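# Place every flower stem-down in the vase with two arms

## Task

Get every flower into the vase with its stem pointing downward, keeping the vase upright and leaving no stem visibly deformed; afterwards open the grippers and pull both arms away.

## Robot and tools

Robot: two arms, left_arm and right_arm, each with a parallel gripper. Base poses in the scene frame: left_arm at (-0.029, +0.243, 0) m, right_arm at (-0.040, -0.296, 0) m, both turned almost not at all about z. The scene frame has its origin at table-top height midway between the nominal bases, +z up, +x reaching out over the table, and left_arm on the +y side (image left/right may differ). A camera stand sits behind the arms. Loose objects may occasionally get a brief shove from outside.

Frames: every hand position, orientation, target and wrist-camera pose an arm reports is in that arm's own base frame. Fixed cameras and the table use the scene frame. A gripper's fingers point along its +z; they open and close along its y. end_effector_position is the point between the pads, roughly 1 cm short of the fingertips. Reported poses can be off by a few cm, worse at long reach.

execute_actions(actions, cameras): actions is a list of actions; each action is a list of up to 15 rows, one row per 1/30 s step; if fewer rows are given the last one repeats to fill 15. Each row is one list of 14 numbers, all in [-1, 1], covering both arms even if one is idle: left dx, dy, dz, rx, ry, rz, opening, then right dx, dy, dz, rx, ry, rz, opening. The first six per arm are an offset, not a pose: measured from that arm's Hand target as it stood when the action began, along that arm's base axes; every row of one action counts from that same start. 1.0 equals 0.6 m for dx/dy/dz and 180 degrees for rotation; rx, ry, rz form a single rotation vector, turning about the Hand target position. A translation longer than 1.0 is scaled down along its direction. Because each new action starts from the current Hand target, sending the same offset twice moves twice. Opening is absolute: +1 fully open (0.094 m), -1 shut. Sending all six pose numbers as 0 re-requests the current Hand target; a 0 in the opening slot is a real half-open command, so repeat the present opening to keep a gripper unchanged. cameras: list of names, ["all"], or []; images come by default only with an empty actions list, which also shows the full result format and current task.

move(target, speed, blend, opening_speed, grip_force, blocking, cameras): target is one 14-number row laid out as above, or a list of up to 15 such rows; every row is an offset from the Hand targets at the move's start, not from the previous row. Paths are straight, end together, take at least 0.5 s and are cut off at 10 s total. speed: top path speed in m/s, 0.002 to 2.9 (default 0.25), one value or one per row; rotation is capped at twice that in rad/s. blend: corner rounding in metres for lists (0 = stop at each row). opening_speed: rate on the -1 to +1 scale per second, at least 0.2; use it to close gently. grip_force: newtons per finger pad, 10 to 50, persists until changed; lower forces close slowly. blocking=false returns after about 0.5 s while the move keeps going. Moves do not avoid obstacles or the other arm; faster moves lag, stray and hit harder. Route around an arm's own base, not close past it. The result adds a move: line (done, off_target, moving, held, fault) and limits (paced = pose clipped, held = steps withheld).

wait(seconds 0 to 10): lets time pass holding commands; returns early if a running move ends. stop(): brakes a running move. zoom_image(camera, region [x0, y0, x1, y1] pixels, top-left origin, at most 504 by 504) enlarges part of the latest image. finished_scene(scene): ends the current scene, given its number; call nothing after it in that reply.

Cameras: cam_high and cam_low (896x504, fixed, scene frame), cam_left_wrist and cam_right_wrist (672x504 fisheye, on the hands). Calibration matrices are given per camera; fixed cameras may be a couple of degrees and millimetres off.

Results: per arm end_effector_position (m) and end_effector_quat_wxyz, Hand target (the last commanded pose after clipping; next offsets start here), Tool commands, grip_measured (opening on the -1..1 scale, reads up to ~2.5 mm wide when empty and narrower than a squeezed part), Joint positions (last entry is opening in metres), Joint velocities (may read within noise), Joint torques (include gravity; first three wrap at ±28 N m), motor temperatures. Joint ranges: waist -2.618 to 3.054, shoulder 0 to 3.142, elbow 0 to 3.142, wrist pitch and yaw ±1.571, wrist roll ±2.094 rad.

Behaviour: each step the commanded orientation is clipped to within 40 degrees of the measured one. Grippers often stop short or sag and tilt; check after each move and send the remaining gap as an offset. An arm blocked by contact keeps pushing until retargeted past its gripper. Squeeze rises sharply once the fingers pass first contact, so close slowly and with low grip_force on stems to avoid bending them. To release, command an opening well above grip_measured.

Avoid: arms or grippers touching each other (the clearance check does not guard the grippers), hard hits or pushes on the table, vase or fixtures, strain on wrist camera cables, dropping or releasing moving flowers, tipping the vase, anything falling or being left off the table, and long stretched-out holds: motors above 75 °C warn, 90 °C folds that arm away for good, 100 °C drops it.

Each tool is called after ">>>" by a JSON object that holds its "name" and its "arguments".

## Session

>>> {"name": "execute_actions", "arguments": {"actions": []}}

Scene clock: 0.00 s.
left_arm: end_effector_position=(+0.3919, +0.0353, +0.0668) grip_measured=+1.000 end_effector_quat_wxyz=(+0.506, -0.087, +0.856, +0.065) | right_arm: end_effector_position=(+0.3836, +0.0130, +0.0712) grip_measured=+1.000 end_effector_quat_wxyz=(+0.557, -0.020, +0.830, -0.018)
Joint positions: left_arm=[0.003 1.548 0.448 0.588 -0.198 -0.085 0.094] | right_arm=[0.063 1.564 0.325 0.849 0.065 -0.03 0.094]
Joint velocities: within noise
Joint torques (N m): no reading
Motor temperatures (°C): left_arm=[24 26 28 25 23 23 21] | right_arm=[22 21 29 30 22 21 24]
Heat: left arm: 28 °C; right arm: 30 °C.
Hand target: left_arm +0.3931, +0.0352, +0.0693; +0.508, -0.087, +0.855, +0.064 | right_arm +0.3870, +0.0131, +0.0784; +0.566, -0.020, +0.824, -0.017
Tool commands: left_gripper/opening=+1.0 right_gripper/opening=+1.0
camera_calibration:
cam_left_wrist: T_world_to_cam=[[0.177882, -0.983792, -0.0226192, -0.0398713], [-0.940043, -0.163085, -0.299537, 0.409491], [0.290993, 0.0745454, -0.953817, 0.0725627], [0, 0, 0, 1]] pos_world=[0.370916, 0.0221476, 0.190967]
cam_right_wrist: T_world_to_cam=[[-0.0232869, -0.999006, 0.0380031, 0.0141657], [-0.923288, 0.00691245, -0.384046, 0.397831], [0.383402, -0.044031, -0.922531, 0.0416657], [0, 0, 0, 1]] pos_world=[0.351668, 0.0132362, 0.190685]

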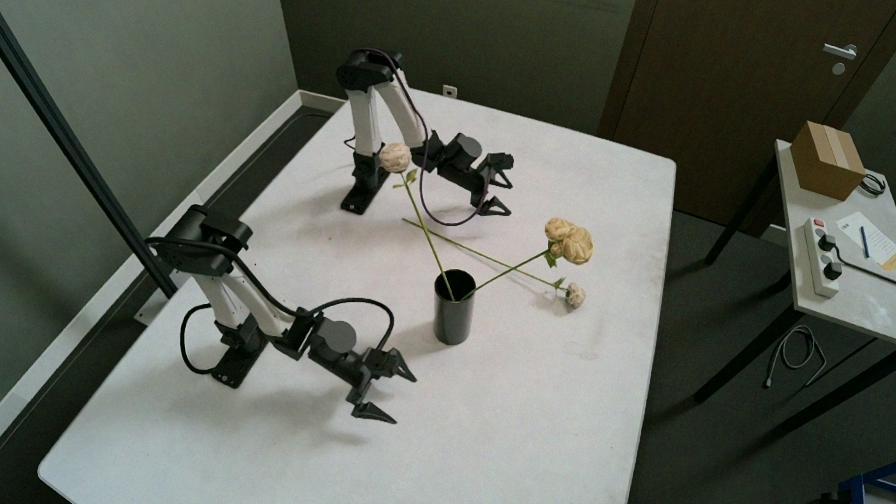

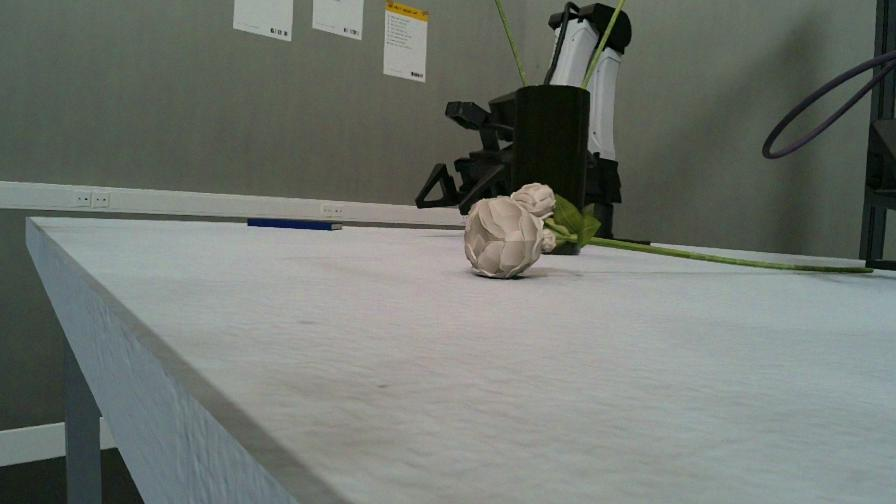

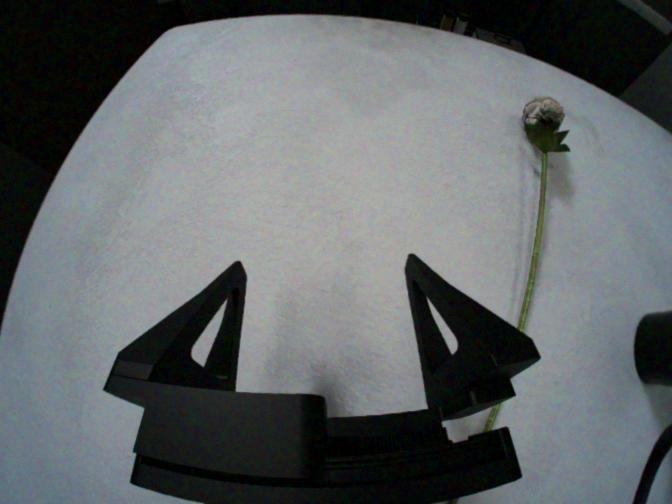

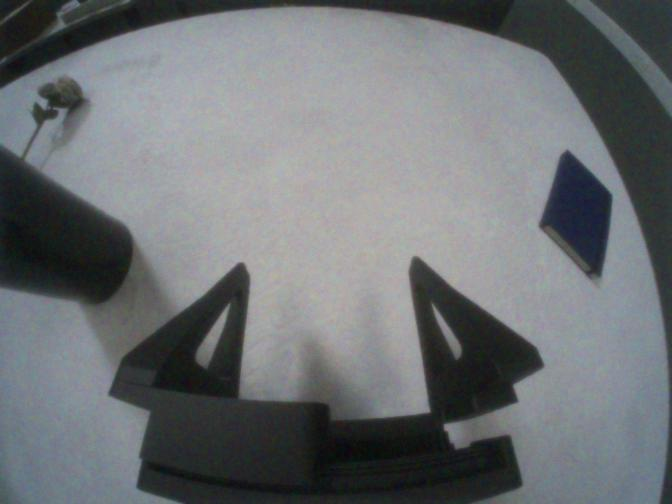

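>>> {"name": "move", "arguments": {"target": [-0.0568, -0.2537, 0.0845, -0.0038, 0.3446, -0.1239, 0.3, -0.228, -0.105, 0.19, 0, 0, 0, 1.0], "speed": 0.3, "cameras": ["all"]}}

>>> {"name": "zoom_image", "arguments": {"camera": "cam_high", "region": [370, 130, 610, 360]}}

Scene clock: 70.10 s.
left_arm: end_effector_position=(+0.3565, -0.1120, +0.1190) grip_measured=+0.302 end_effector_quat_wxyz=(+0.002, +0.108, +0.994, +0.007) | right_arm: end_effector_position=(+0.2488, -0.0516, +0.1772) grip_measured=+1.000 end_effector_quat_wxyz=(+0.552, -0.005, +0.833, -0.016)
Joint positions: left_arm=[-0.311 1.965 1.764 -1.369 -0.015 -0.096 0.061] | right_arm=[-0.497 0.475 0.404 -0.372 -0.434 -0.233 0.094]
Joint torques (N m): left_arm=[-0.23 -8.61 9.13 0.26 0.11 0.17] | right_arm=[-0.25 0.5 10.62 1.94 -0.35 -0.1]
Motor temperatures (°C): left_arm=[24 30 34 31 23 23 21] | right_arm=[22 24 31 36 22 21 24]
Heat: left arm: 34 °C; right arm: 36 °C.
Hand target: left_arm +0.3590, -0.1170, +0.1200; +0.000, +0.114, +0.993, +0.000 | right_arm +0.2503, -0.0498, +0.1925; +0.566, -0.020, +0.824, -0.017
Off the commanded pose: left_arm 0.006 m, 1 deg | right_arm 0.015 m, 2 deg.
move: off_target (right_arm)
camera_calibration:
cam_left_wrist: T_world_to_cam=[[-0.232074, -0.972531, 0.0180377, -0.034743], [-0.69999, 0.179857, 0.691133, 0.202801], [-0.675393, 0.147768, -0.722502, 0.468827], [0, 0, 0, 1]] pos_world=[0.450539, -0.139541, 0.199193]
cam_right_wrist: T_world_to_cam=[[-0.0464095, -0.998746, 0.0187645, -0.0483465], [-0.92656, 0.0360206, -0.374418, 0.315125], [0.373273, -0.034763, -0.92707, 0.192077], [0, 0, 0, 1]] pos_world=[0.218041, -0.0529597, 0.296964]

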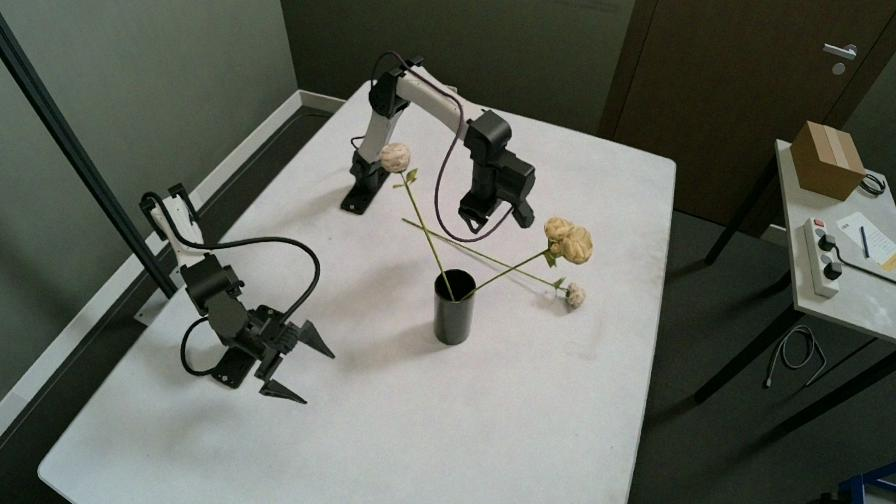

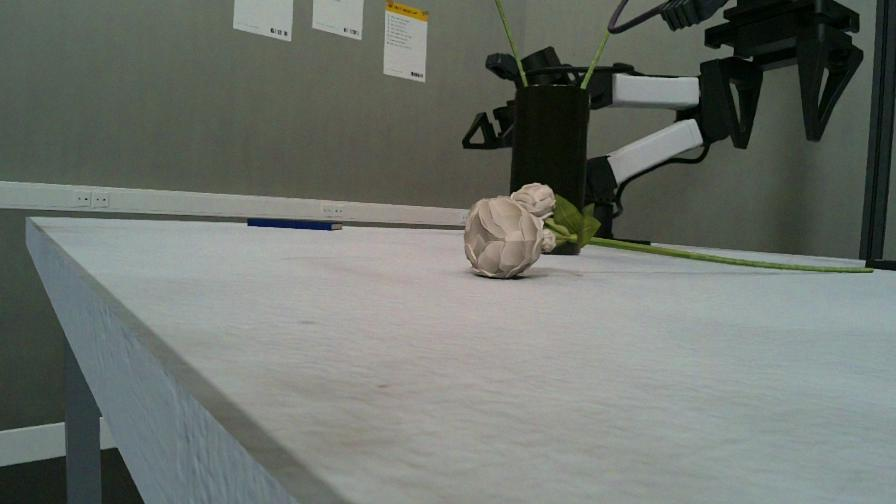

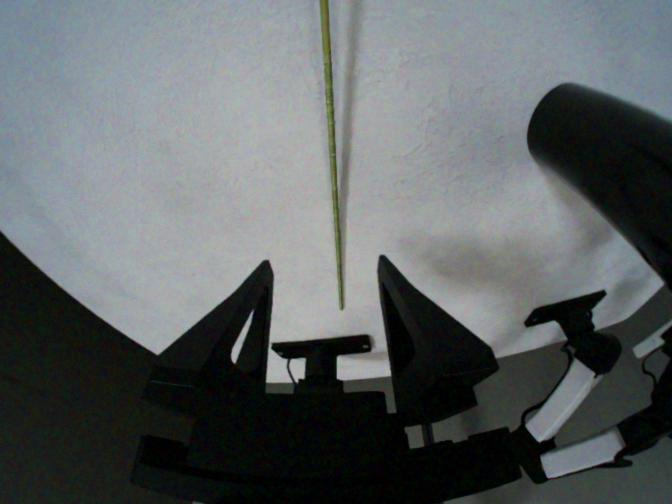

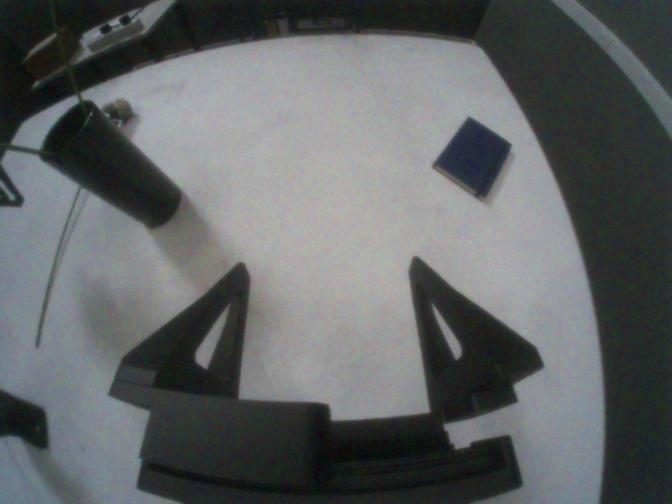

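Scaled by 2.100 from the camera's 896x504 image, which has a finer 1280x720 frame.

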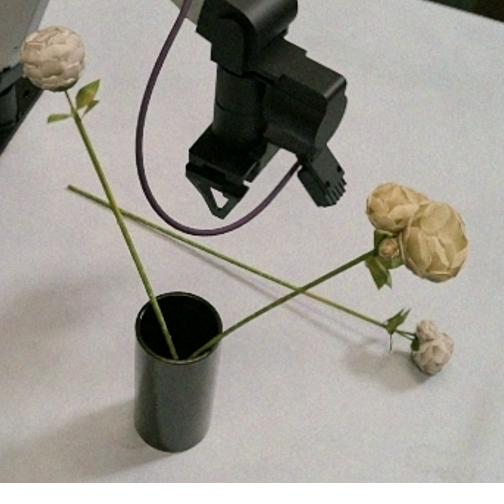

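>>> {"name": "move", "arguments": {"target": [[0.0108, -0.0067, -0.12, 0, 0, 0.0085, 0.3, 0, 0, 0, 0, 0, 0, 1.0],[0.0108, -0.0067, -0.1833, 0, 0, 0.0085, 0.3, 0, 0, 0, 0, 0, 0, 1.0]], "speed": [0.25, 0.1], "blend": [0.01, 0], "cameras": ["cam_low", "cam_left_wrist"]}}

Scene clock: 80.50 s.
left_arm: end_effector_position=(+0.3700, -0.1164, +0.0177) grip_measured=+0.302 end_effector_quat_wxyz=(+0.009, +0.101, +0.995, +0.006) | right_arm: end_effector_position=(+0.2488, -0.0514, +0.1770) grip_measured=+1.000 end_effector_quat_wxyz=(+0.552, -0.006, +0.834, -0.016)
Joint positions: left_arm=[-0.311 2.064 1.499 -0.991 -0.015 -0.109 0.061] | right_arm=[-0.497 0.475 0.404 -0.373 -0.435 -0.233 0.094]
Joint torques (N m): left_arm=[-0.66 -9.59 5.2 0.47 0.12 -0.05] | right_arm=[-0.12 0.59 10.76 1.97 -0.33 -0.09]
Heat: left arm: 35 °C; right arm: 36 °C.
Hand target: left_arm +0.3655, -0.1210, +0.0099; +0.000, +0.101, +0.995, +0.000 | right_arm +0.2503, -0.0498, +0.1925; +0.566, -0.020, +0.824, -0.017
Off the commanded pose: left_arm 0.010 m, 1 deg | right_arm 0.016 m, 3 deg.
move: off_target (right_arm)
camera_calibration:
cam_left_wrist: T_world_to_cam=[[-0.219648, -0.97538, 0.0197238, -0.0390447], [-0.711832, 0.174059, 0.68044, 0.286956], [-0.667121, 0.135417, -0.732538, 0.401043], [0, 0, 0, 1]] pos_world=[0.463232, -0.142339, 0.0992932]
Images, in order (width x height): cam_low 896x504, cam_left_wrist 672x504.

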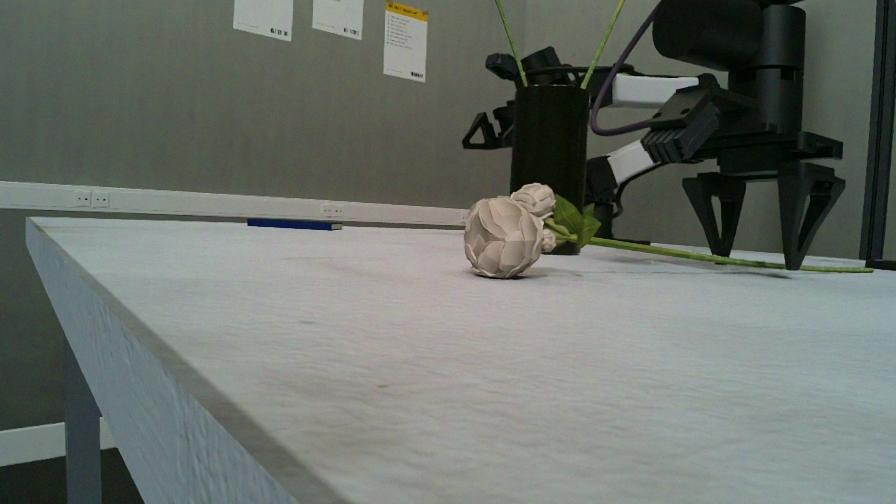

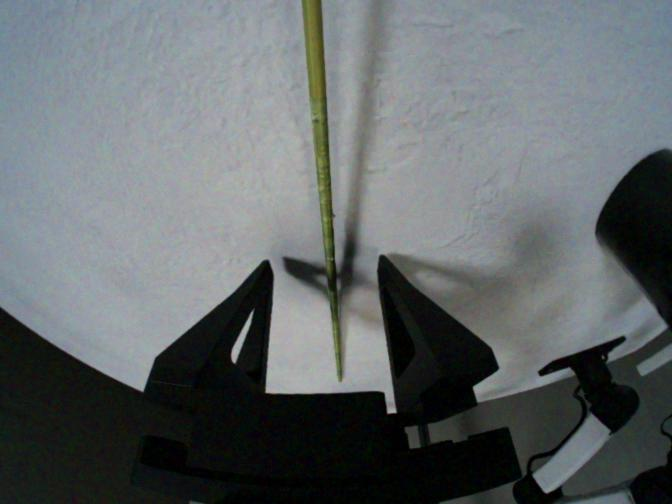

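>>> {"name": "move", "arguments": {"target": [[0, 0, 0, 0, 0, 0, -1.0, 0, 0, 0, 0, 0, 0, 1.0],[0, 0.01, 0.1667, 0, 0, 0, -1.0, 0, 0, 0, 0, 0, 0, 1.0],[0, 0.0517, 0.7167, -0.0942, -0.4628, 0, -1.0, 0, 0, 0, 0, 0, 0, 1.0]], "speed": [0.1, 0.25, 0.35], "blend": [0, 0.04, 0], "opening_speed": 1.5, "cameras": ["cam_high", "cam_low", "cam_left_wrist"]}}

Scene clock: 137.97 s.
left_arm: end_effector_position=(+0.3658, -0.0926, +0.4416) grip_measured=-0.915 end_effector_quat_wxyz=(+0.670, +0.073, +0.735, -0.072) | right_arm: end_effector_position=(+0.2487, -0.0514, +0.1769) grip_measured=+1.000 end_effector_quat_wxyz=(+0.552, -0.006, +0.834, -0.016)
Joint positions: left_arm=[-0.284 1.121 1.345 -0.316 -0.078 -0.014 0.004] | right_arm=[-0.497 0.475 0.404 -0.373 -0.435 -0.233 0.094]
Joint torques (N m): left_arm=[0.91 -3.63 5.98 2 0 0.16] | right_arm=[-0.2 0.32 10.56 1.95 -0.32 -0.11]
Motor temperatures (°C): left_arm=[24 38 33 27 23 23 21] | right_arm=[23 22 38 38 22 22 24]
Heat: left arm: 38 °C; right arm: 38 °C.
Hand target: left_arm +0.3656, -0.0900, +0.4399; +0.672, +0.074, +0.734, -0.067 | right_arm +0.2502, -0.0498, +0.1924; +0.566, -0.020, +0.824, -0.017
Off the commanded pose: left_arm 0.003 m, 1 deg | right_arm 0.016 m, 3 deg.
move: off_target (right_arm)
camera_calibration:
cam_left_wrist: T_world_to_cam=[[-0.237162, -0.971433, -0.00852664, -0.00587618], [-0.732774, 0.184645, -0.654942, 0.589766], [0.637806, -0.149079, -0.755631, 0.212118], [0, 0, 0, 1]] pos_world=[0.295482, -0.0829836, 0.546495]
Images, in order (width x height): cam_high 896x504, cam_low 896x504, cam_left_wrist 672x504.

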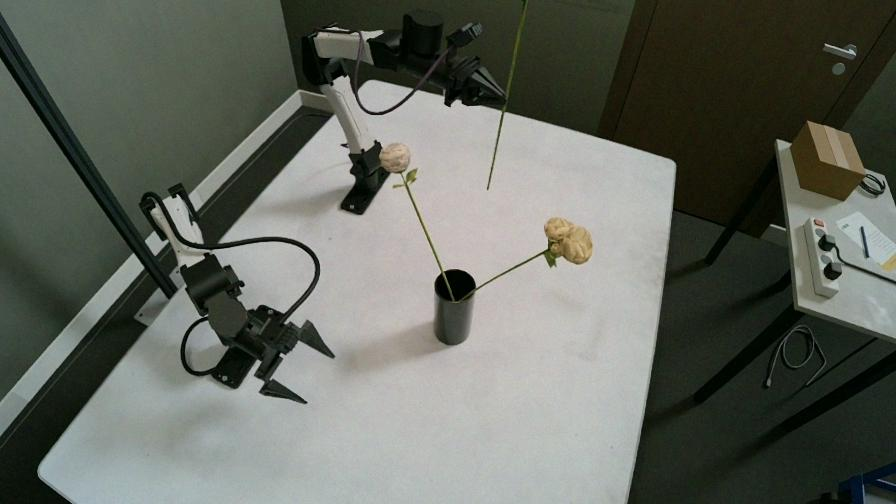

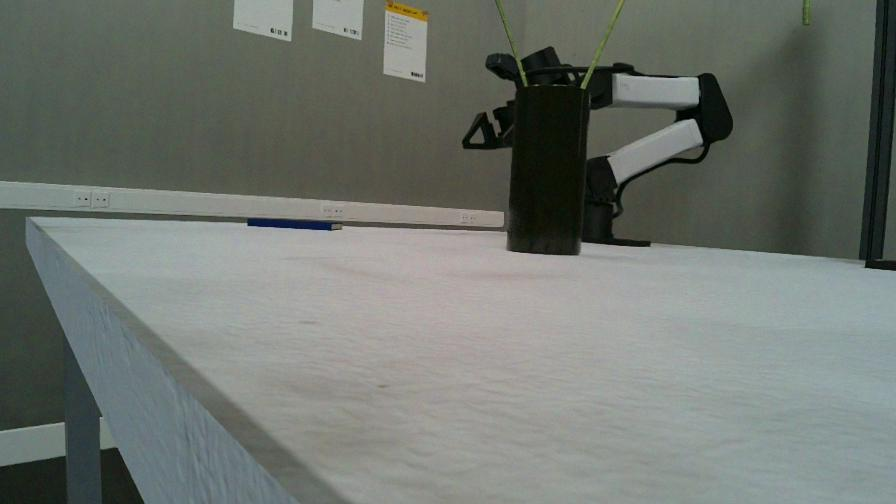

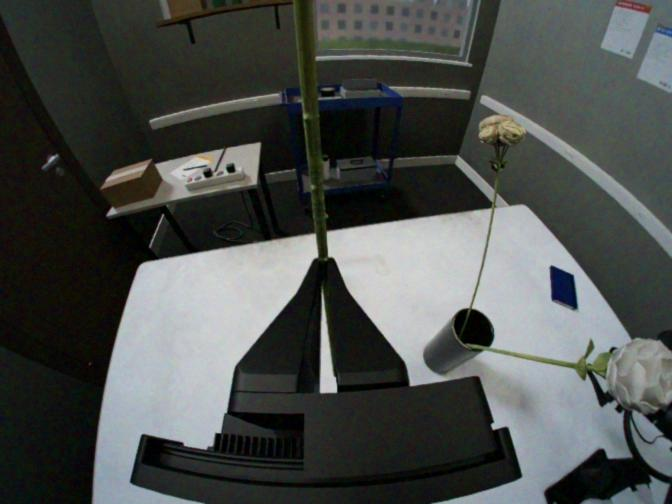

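>>> {"name": "move", "arguments": {"target": [0.0073, -0.3917, 0.0168, -0.0187, -0.0155, -0.4251, -1.0, 0, 0, 0, 0, 0, 0, 1.0], "speed": 0.3, "cameras": ["cam_high", "cam_low", "cam_left_wrist"]}}

>>> {"name": "zoom_image", "arguments": {"camera": "cam_high", "region": [390, 190, 510, 360]}}

>>> {"name": "zoom_image", "arguments": {"camera": "cam_low", "region": [480, 0, 640, 120]}}

Scene clock: 163.93 s.
left_arm: end_effector_position=(+0.3725, -0.3223, +0.4455) grip_measured=-0.915 end_effector_quat_wxyz=(+0.506, +0.486, +0.522, -0.485) | right_arm: end_effector_position=(+0.2487, -0.0514, +0.1769) grip_measured=+1.000 end_effector_quat_wxyz=(+0.552, -0.006, +0.834, -0.016)
Joint positions: left_arm=[-0.389 1.797 1.884 -0.13 1.126 0.024 0.004] | right_arm=[-0.497 0.475 0.404 -0.373 -0.435 -0.233 0.094]
Joint torques (N m): left_arm=[-0.28 -8.29 10.25 1.42 0.19 0.17] | right_arm=[-0.24 0.44 10.74 1.93 -0.34 -0.08]
Motor temperatures (°C): left_arm=[24 33 35 31 23 23 22] | right_arm=[23 22 40 39 22 22 24]
Heat: left arm: 35 °C; right arm: 40 °C.
Hand target: left_arm +0.3700, -0.3249, +0.4501; +0.505, +0.495, +0.513, -0.487 | right_arm +0.2502, -0.0498, +0.1924; +0.566, -0.020, +0.824, -0.017
Off the commanded pose: left_arm 0.006 m, 2 deg | right_arm 0.016 m, 3 deg.
move: off_target (right_arm)
camera_calibration:
cam_left_wrist: T_world_to_cam=[[-0.999729, -0.0230378, -0.00321015, 0.359996], [-0.0139875, 0.705696, -0.708377, 0.563612], [0.0185848, -0.70814, -0.705827, 0.204829], [0, 0, 0, 1]] pos_world=[0.363975, -0.244397, 0.54498]
Images, in order (width x height): cam_high 896x504, cam_low 896x504, cam_left_wrist 672x504.

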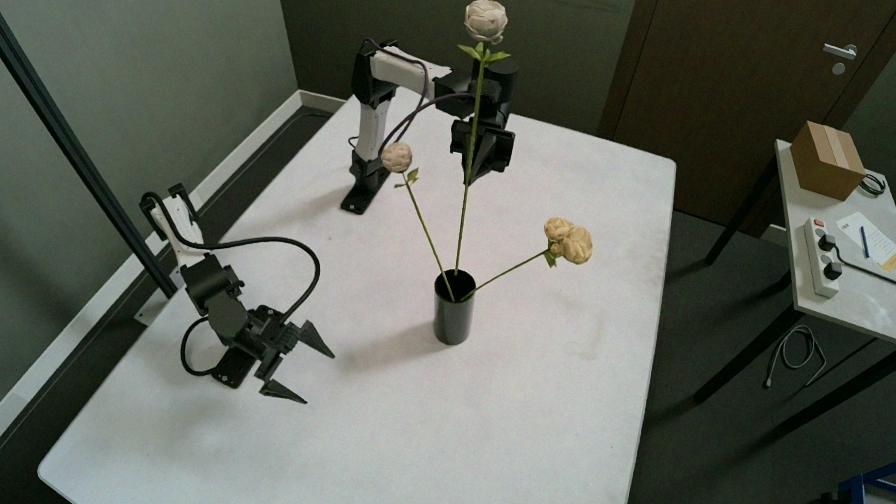

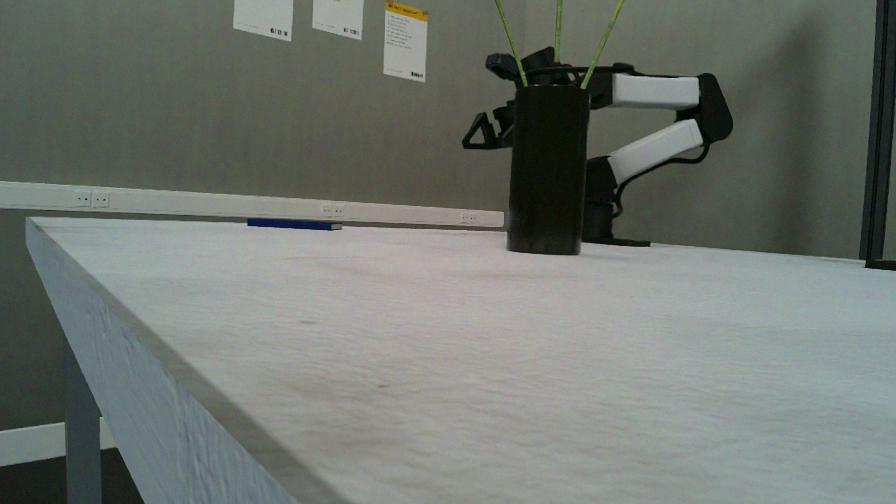

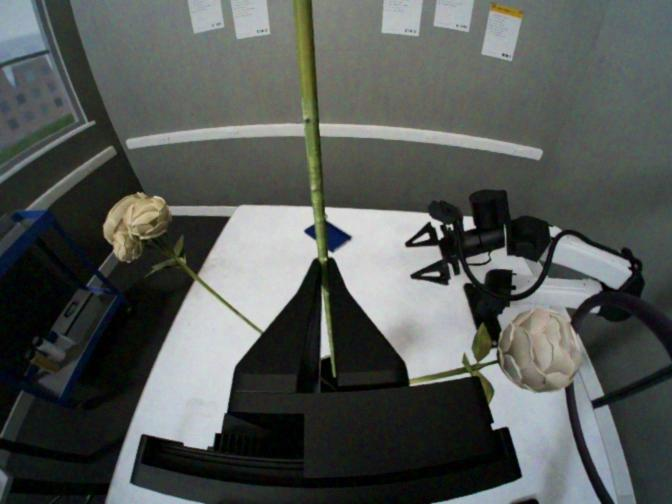

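Scaled by 2.965 from the camera's 896x504 image, which has a finer 1280x720 frame.

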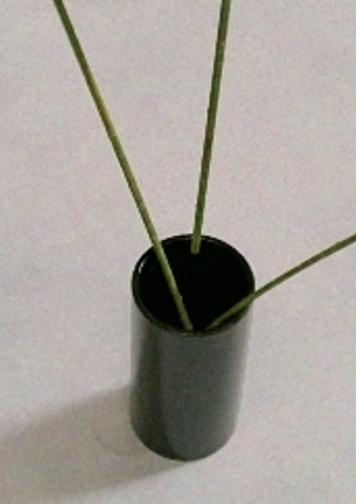

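Scaled by 3.150 from the camera's 896x504 image, which has a finer 1280x720 frame.

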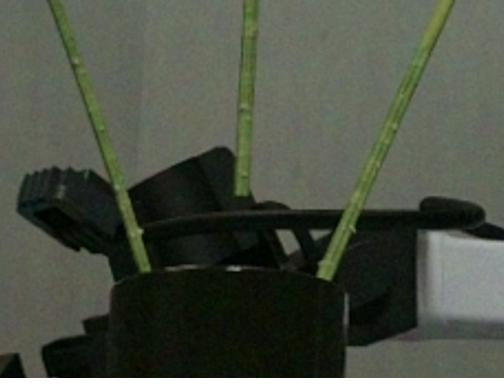

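>>> {"name": "move", "arguments": {"target": [[0.0, -0.0067, 0.0, 0.0139, 0.0005, 0, -1.0, 0, 0, 0, 0, 0, 0, 1.0],[0.0, -0.0067, -0.3533, 0.0139, 0.0005, 0, -1.0, 0, 0, 0, 0, 0, 0, 1.0]], "speed": [0.1, 0.16], "cameras": ["cam_high", "cam_low", "cam_left_wrist"]}}

>>> {"name": "zoom_image", "arguments": {"camera": "cam_high", "region": [370, 130, 570, 360]}}

Scene clock: 193.93 s.
left_arm: end_effector_position=(+0.3715, -0.3264, +0.2508) grip_measured=-0.915 end_effector_quat_wxyz=(+0.505, +0.509, +0.515, -0.469) | right_arm: end_effector_position=(+0.2487, -0.0514, +0.1769) grip_measured=+1.000 end_effector_quat_wxyz=(+0.552, -0.006, +0.834, -0.016)
Joint positions: left_arm=[-0.397 1.838 1.19 0.532 1.128 0.136 0.004] | right_arm=[-0.497 0.475 0.404 -0.373 -0.435 -0.233 0.094]
Joint torques (N m): left_arm=[-0.46 -8.2 5.82 1.6 0.06 -0.05] | right_arm=[-0.14 0.69 10.61 1.93 -0.37 -0.1]
Motor temperatures (°C): left_arm=[24 34 40 31 23 23 22] | right_arm=[23 22 41 39 22 22 24]
Heat: left arm: 40 °C; right arm: 41 °C.
Hand target: left_arm +0.3699, -0.3290, +0.2380; +0.493, +0.506, +0.524, -0.476 | right_arm +0.2502, -0.0498, +0.1924; +0.566, -0.020, +0.824, -0.017
Off the commanded pose: left_arm 0.013 m, 2 deg | right_arm 0.016 m, 3 deg.
move: off_target (left_arm, right_arm)
camera_calibration:
cam_left_wrist: T_world_to_cam=[[-0.998843, -0.00734582, -0.0475212, 0.374256], [0.0271824, 0.728951, -0.684025, 0.41475], [0.0396654, -0.684526, -0.727909, 0.0699449], [0, 0, 0, 1]] pos_world=[0.359774, -0.251705, 0.352398]
Images, in order (width x height): cam_high 896x504, cam_low 896x504, cam_left_wrist 672x504.

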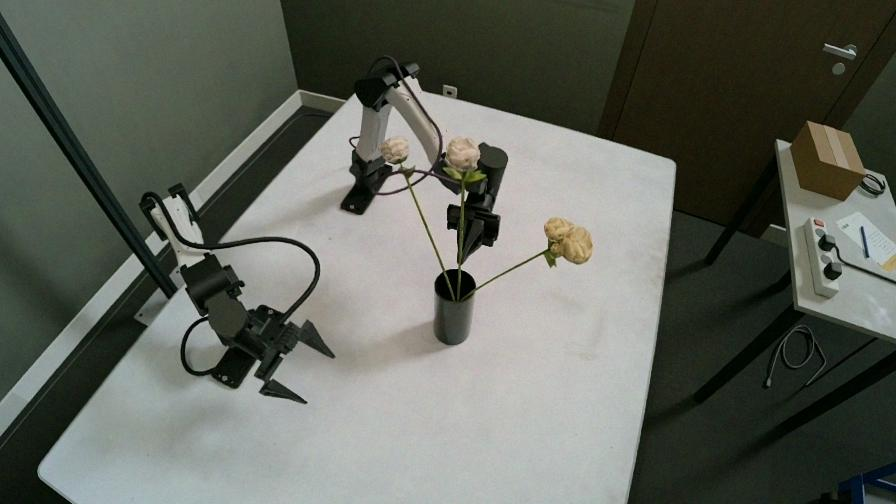

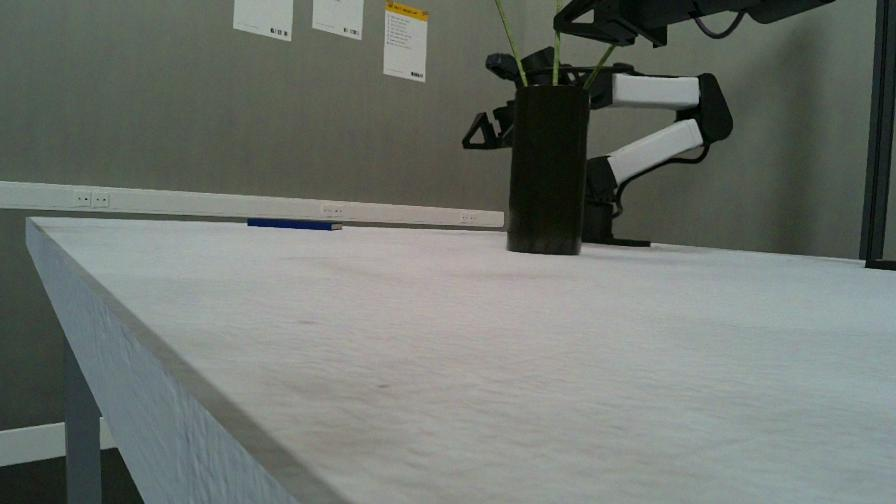

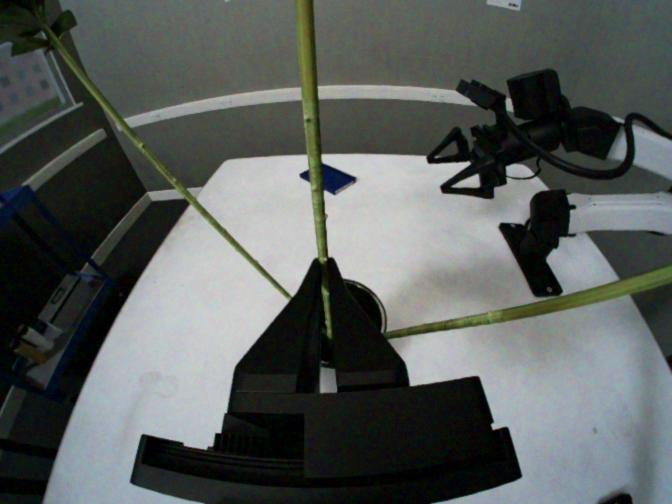

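Scaled by 2.191 from the camera's 896x504 image, which has a finer 1280x720 frame.

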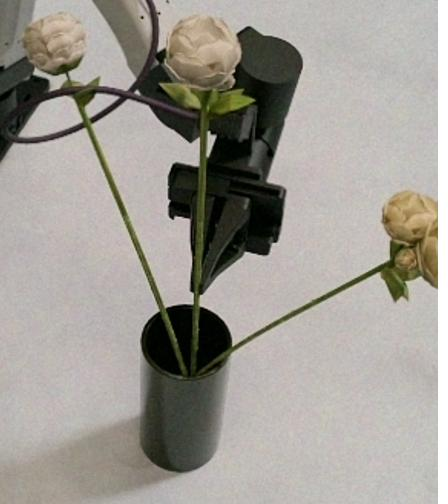

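>>> {"name": "zoom_image", "arguments": {"camera": "cam_high", "region": [350, 110, 500, 220]}}

Scaled by 3.360 from the camera's 896x504 image, which has a finer 1280x720 frame.

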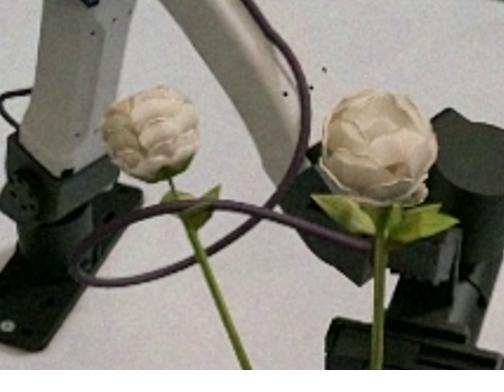

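>>> {"name": "zoom_image", "arguments": {"camera": "cam_high", "region": [366, 145, 446, 205]}}

Scaled by 6.300 from the camera's 896x504 image, which has a finer 1280x720 frame.

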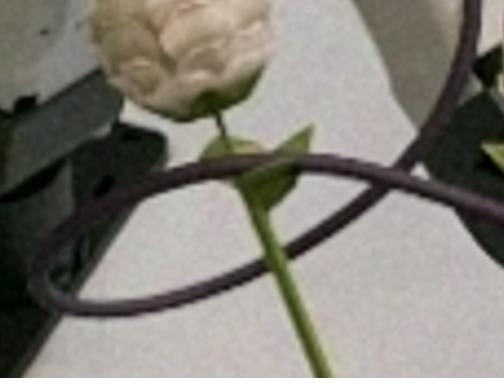

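>>> {"name": "move", "arguments": {"target": [[0, -0.04, 0.0067, 0.0333, 0.0012, 0, -1.0, 0, 0, 0, 0, 0, 0, 1.0],[0, -0.04, 0.0067, 0.0333, 0.0012, 0, -0.7, 0, 0, 0, 0, 0, 0, 1.0]], "speed": [0.06, 0.06], "opening_speed": 0.6, "cameras": ["cam_high", "cam_low", "cam_left_wrist"]}}

>>> {"name": "zoom_image", "arguments": {"camera": "cam_high", "region": [356, 120, 516, 310]}}

Scene clock: 284.83 s.
left_arm: end_effector_position=(+0.3656, -0.3486, +0.2447) grip_measured=-0.702 end_effector_quat_wxyz=(+0.466, +0.528, +0.546, -0.453) | right_arm: end_effector_position=(+0.2487, -0.0514, +0.1769) grip_measured=+1.000 end_effector_quat_wxyz=(+0.552, -0.006, +0.834, -0.016)
Joint positions: left_arm=[-0.456 1.838 1.305 0.21 1.063 0.282 0.014] | right_arm=[-0.497 0.475 0.404 -0.373 -0.435 -0.233 0.094]
Joint torques (N m): left_arm=[-0.46 -8.24 9.84 1.42 0.04 0.2] | right_arm=[-0.17 0.58 10.73 1.94 -0.36 -0.11]
Motor temperatures (°C): left_arm=[24 38 35 33 23 23 23] | right_arm=[23 21 44 41 22 22 24]
Heat: left arm: 38 °C; right arm: 44 °C.
Hand target: left_arm +0.3699, -0.3529, +0.2420; +0.465, +0.530, +0.549, -0.449 | right_arm +0.2503, -0.0498, +0.1924; +0.566, -0.020, +0.824, -0.017
Off the commanded pose: left_arm 0.007 m, 1 deg | right_arm 0.016 m, 3 deg.
move: off_target (right_arm)
camera_calibration:
cam_left_wrist: T_world_to_cam=[[-0.999933, 0.00506156, -0.0103737, 0.363469], [0.0103077, 0.796028, -0.605172, 0.437204], [0.00519465, -0.605238, -0.796027, 0.107476], [0, 0, 0, 1]] pos_world=[0.35838, -0.284818, 0.353908]
Images, in order (width x height): cam_high 896x504, cam_low 896x504, cam_left_wrist 672x504.

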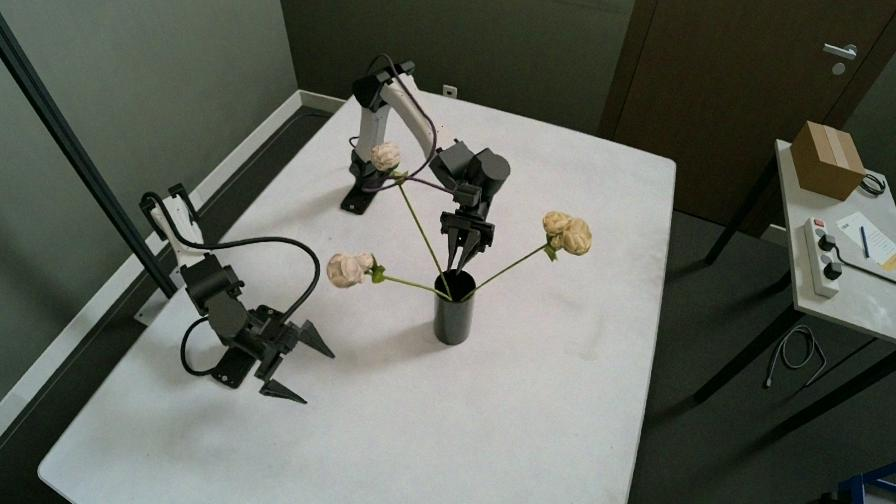

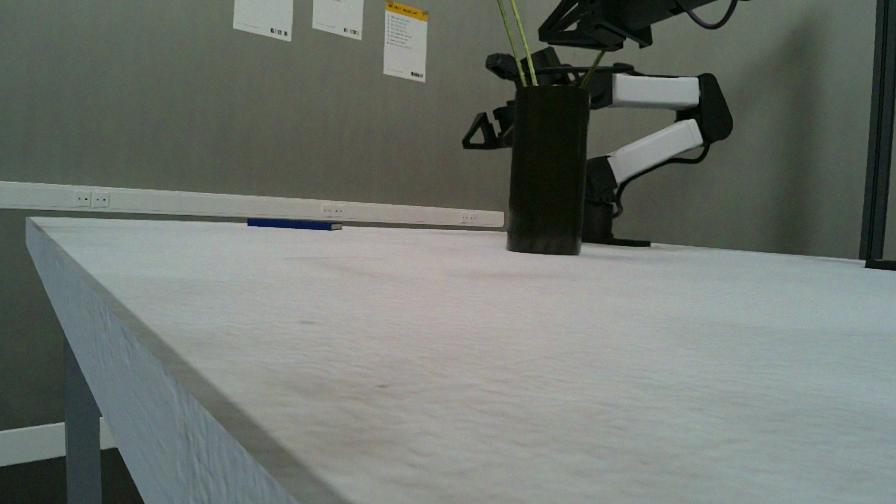

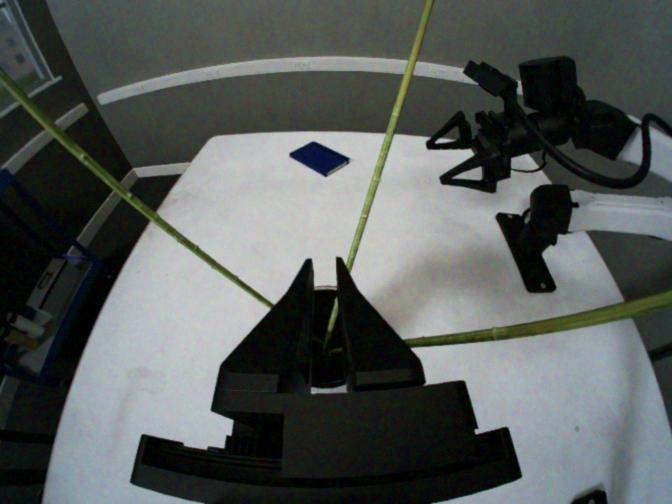

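Scaled by 2.653 from the camera's 896x504 image, which has a finer 1280x720 frame.

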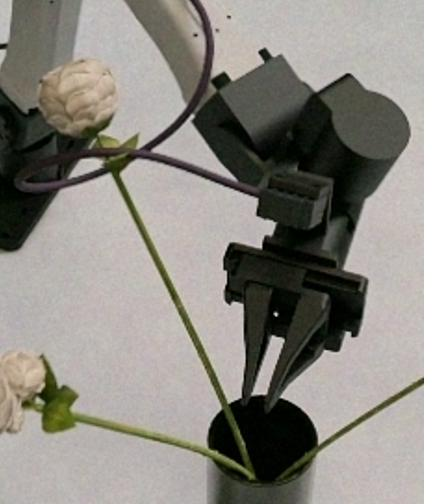

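>>> {"name": "move", "arguments": {"target": [[0, 0.03, 0.03, -0.02, -0.0007, 0, -0.7, 0, 0, 0, 0, 0, 0, 1.0],[0, 0.04, 0.2, -0.0333, -0.0012, 0, -0.7, 0, 0, 0, 0, 0, 0, 1.0]], "speed": [0.08, 0.1], "blend": [0.01, 0], "cameras": ["cam_high"]}}

>>> {"name": "zoom_image", "arguments": {"camera": "cam_high", "region": [326, 80, 516, 290]}}

Scene clock: 296.77 s.
left_arm: end_effector_position=(+0.3749, -0.3334, +0.3414) grip_measured=-0.702 end_effector_quat_wxyz=(+0.484, +0.501, +0.536, -0.476) | right_arm: end_effector_position=(+0.2487, -0.0514, +0.1769) grip_measured=+1.000 end_effector_quat_wxyz=(+0.552, -0.006, +0.834, -0.016)
Joint positions: left_arm=[-0.411 1.784 1.53 0.077 1.112 0.133 0.014] | right_arm=[-0.497 0.475 0.404 -0.373 -0.435 -0.233 0.094]
Joint torques (N m): left_arm=[0.88 -11.78 10.62 1.46 0.25 -0.02] | right_arm=[-0.24 0.5 10.62 1.94 -0.36 -0.09]
Heat: left arm: 38 °C; right arm: 44 °C.
Hand target: left_arm +0.3700, -0.3289, +0.3621; +0.493, +0.506, +0.524, -0.476 | right_arm +0.2503, -0.0498, +0.1924; +0.566, -0.020, +0.824, -0.017
Off the commanded pose: left_arm 0.022 m, 2 deg | right_arm 0.016 m, 3 deg.
move: off_target (left_arm, right_arm)
Images, in order (width x height): cam_high 896x504.

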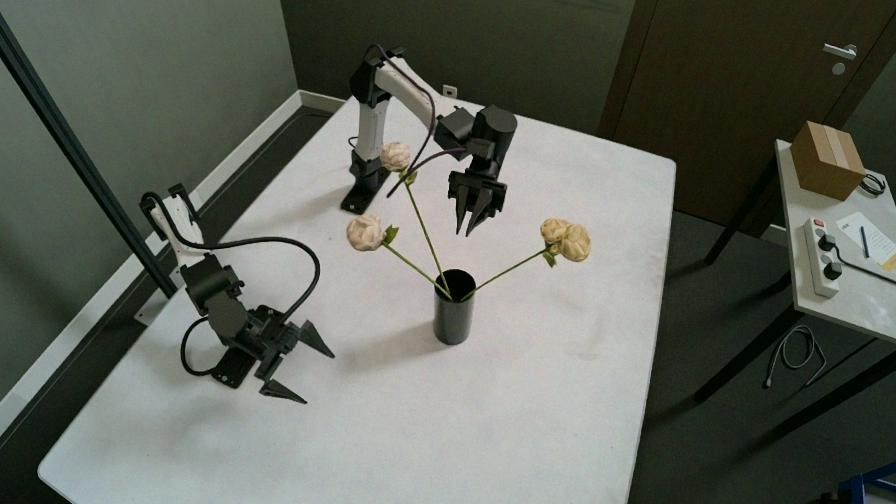

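Scaled by 2.400 from the camera's 896x504 image, which has a finer 1280x720 frame.

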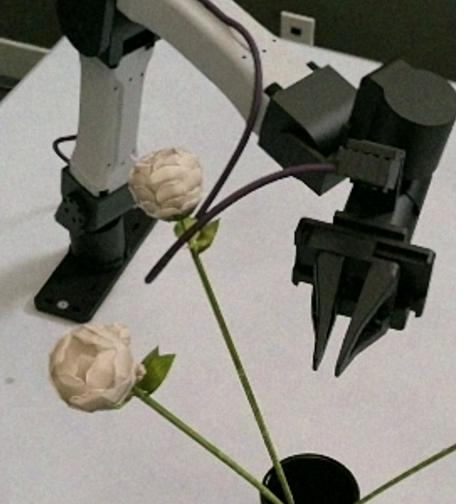

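>>> {"name": "move", "arguments": {"target": [0, 0.0, 0.18, 0, 0, 0, -0.7, 0, 0, 0, 0, 0, 0, 1.0], "speed": 0.12, "cameras": ["cam_high"]}}

>>> {"name": "zoom_image", "arguments": {"camera": "cam_high", "region": [336, 60, 516, 260]}}

Scene clock: 316.07 s.
left_arm: end_effector_position=(+0.3681, -0.3305, +0.4684) grip_measured=-0.702 end_effector_quat_wxyz=(+0.494, +0.501, +0.528, -0.476) | right_arm: end_effector_position=(+0.2487, -0.0514, +0.1769) grip_measured=+1.000 end_effector_quat_wxyz=(+0.552, -0.006, +0.834, -0.016)
Joint positions: left_arm=[-0.411 1.879 2.151 -0.407 1.113 0.114 0.014] | right_arm=[-0.497 0.475 0.404 -0.373 -0.435 -0.233 0.094]
Joint torques (N m): left_arm=[0.9 -8.31 9.52 1.44 0.23 0.15] | right_arm=[-0.21 0.53 10.7 1.94 -0.33 -0.08]
Motor temperatures (°C): left_arm=[24 41 43 34 23 23 22] | right_arm=[23 21 45 41 22 22 24]
Heat: left arm: 43 °C; right arm: 45 °C.
Hand target: left_arm +0.3700, -0.3289, +0.4700; +0.493, +0.506, +0.524, -0.476 | right_arm +0.2503, -0.0498, +0.1924; +0.566, -0.020, +0.824, -0.017
Off the commanded pose: left_arm 0.003 m, 1 deg | right_arm 0.016 m, 3 deg.
move: off_target (right_arm)
Images, in order (width x height): cam_high 896x504.

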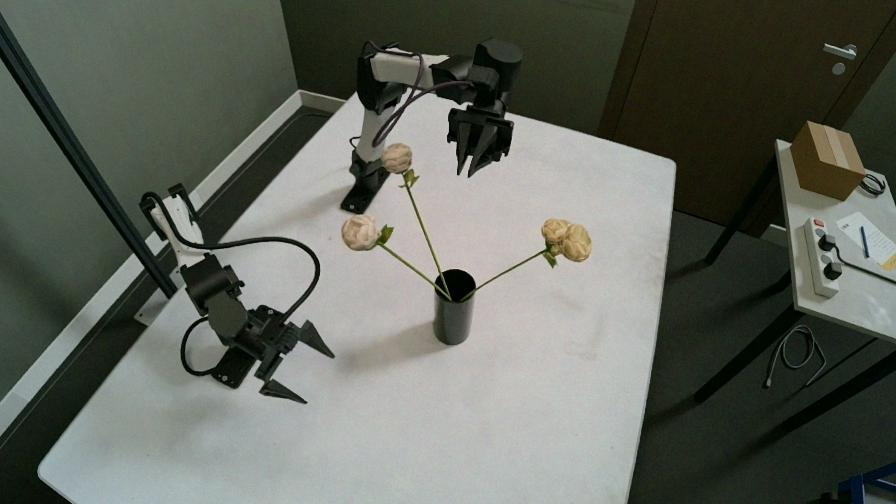

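Scaled by 2.520 from the camera's 896x504 image, which has a finer 1280x720 frame.

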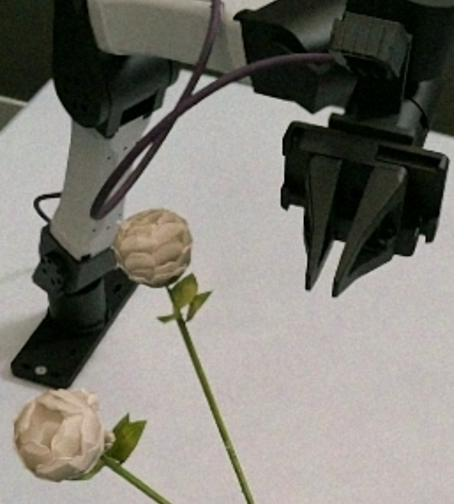

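>>> {"name": "move", "arguments": {"target": [[0, 0, 0.04, 0,0,0,-0.7, 0,0,0,0,0,0,1.0],[0,0.27,0.04,0,0,0,-0.7, 0,0,0,0,0,0,1.0]], "blend": [0.01, 0], "speed": 0.15, "cameras": ["cam_high", "cam_low"]}}

Scene clock: 324.80 s.
left_arm: end_effector_position=(+0.3698, -0.1674, +0.4927) grip_measured=-0.702 end_effector_quat_wxyz=(+0.508, +0.488, +0.524, -0.478) | right_arm: end_effector_position=(+0.2487, -0.0514, +0.1769) grip_measured=+1.000 end_effector_quat_wxyz=(+0.552, -0.006, +0.834, -0.016)
Joint positions: left_arm=[0.017 1.905 2.403 -0.994 1.515 0.491 0.014] | right_arm=[-0.497 0.475 0.404 -0.373 -0.435 -0.233 0.094]
Joint torques (N m): left_arm=[0.34 -7.46 8.03 1.12 0.41 0.15] | right_arm=[-0.03 0.46 10.62 1.91 -0.33 -0.09]
Heat: left arm: 42 °C; right arm: 45 °C.
Hand target: left_arm +0.3699, -0.1669, +0.4941; +0.493, +0.506, +0.524, -0.476 | right_arm +0.2503, -0.0498, +0.1924; +0.566, -0.020, +0.824, -0.017
Off the commanded pose: left_arm 0.001 m, 3 deg | right_arm 0.016 m, 3 deg.
move: off_target (left_arm, right_arm)
Images, in order (width x height): cam_high 896x504, cam_low 896x504.

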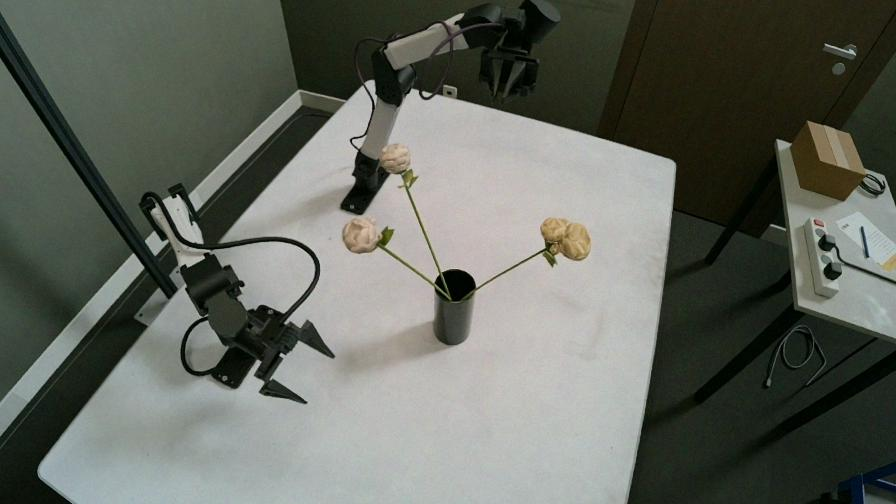

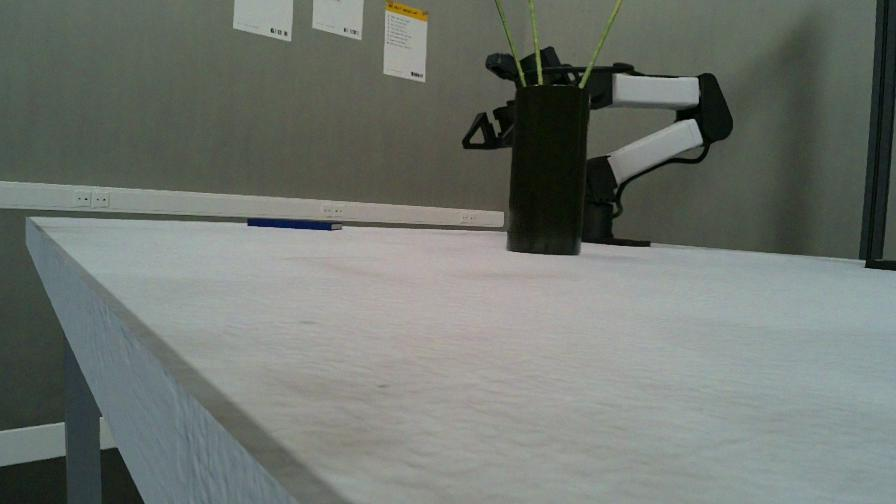

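>>> {"name": "finished_scene", "arguments": {"scene": 2}}

The scene is finished: the task was done.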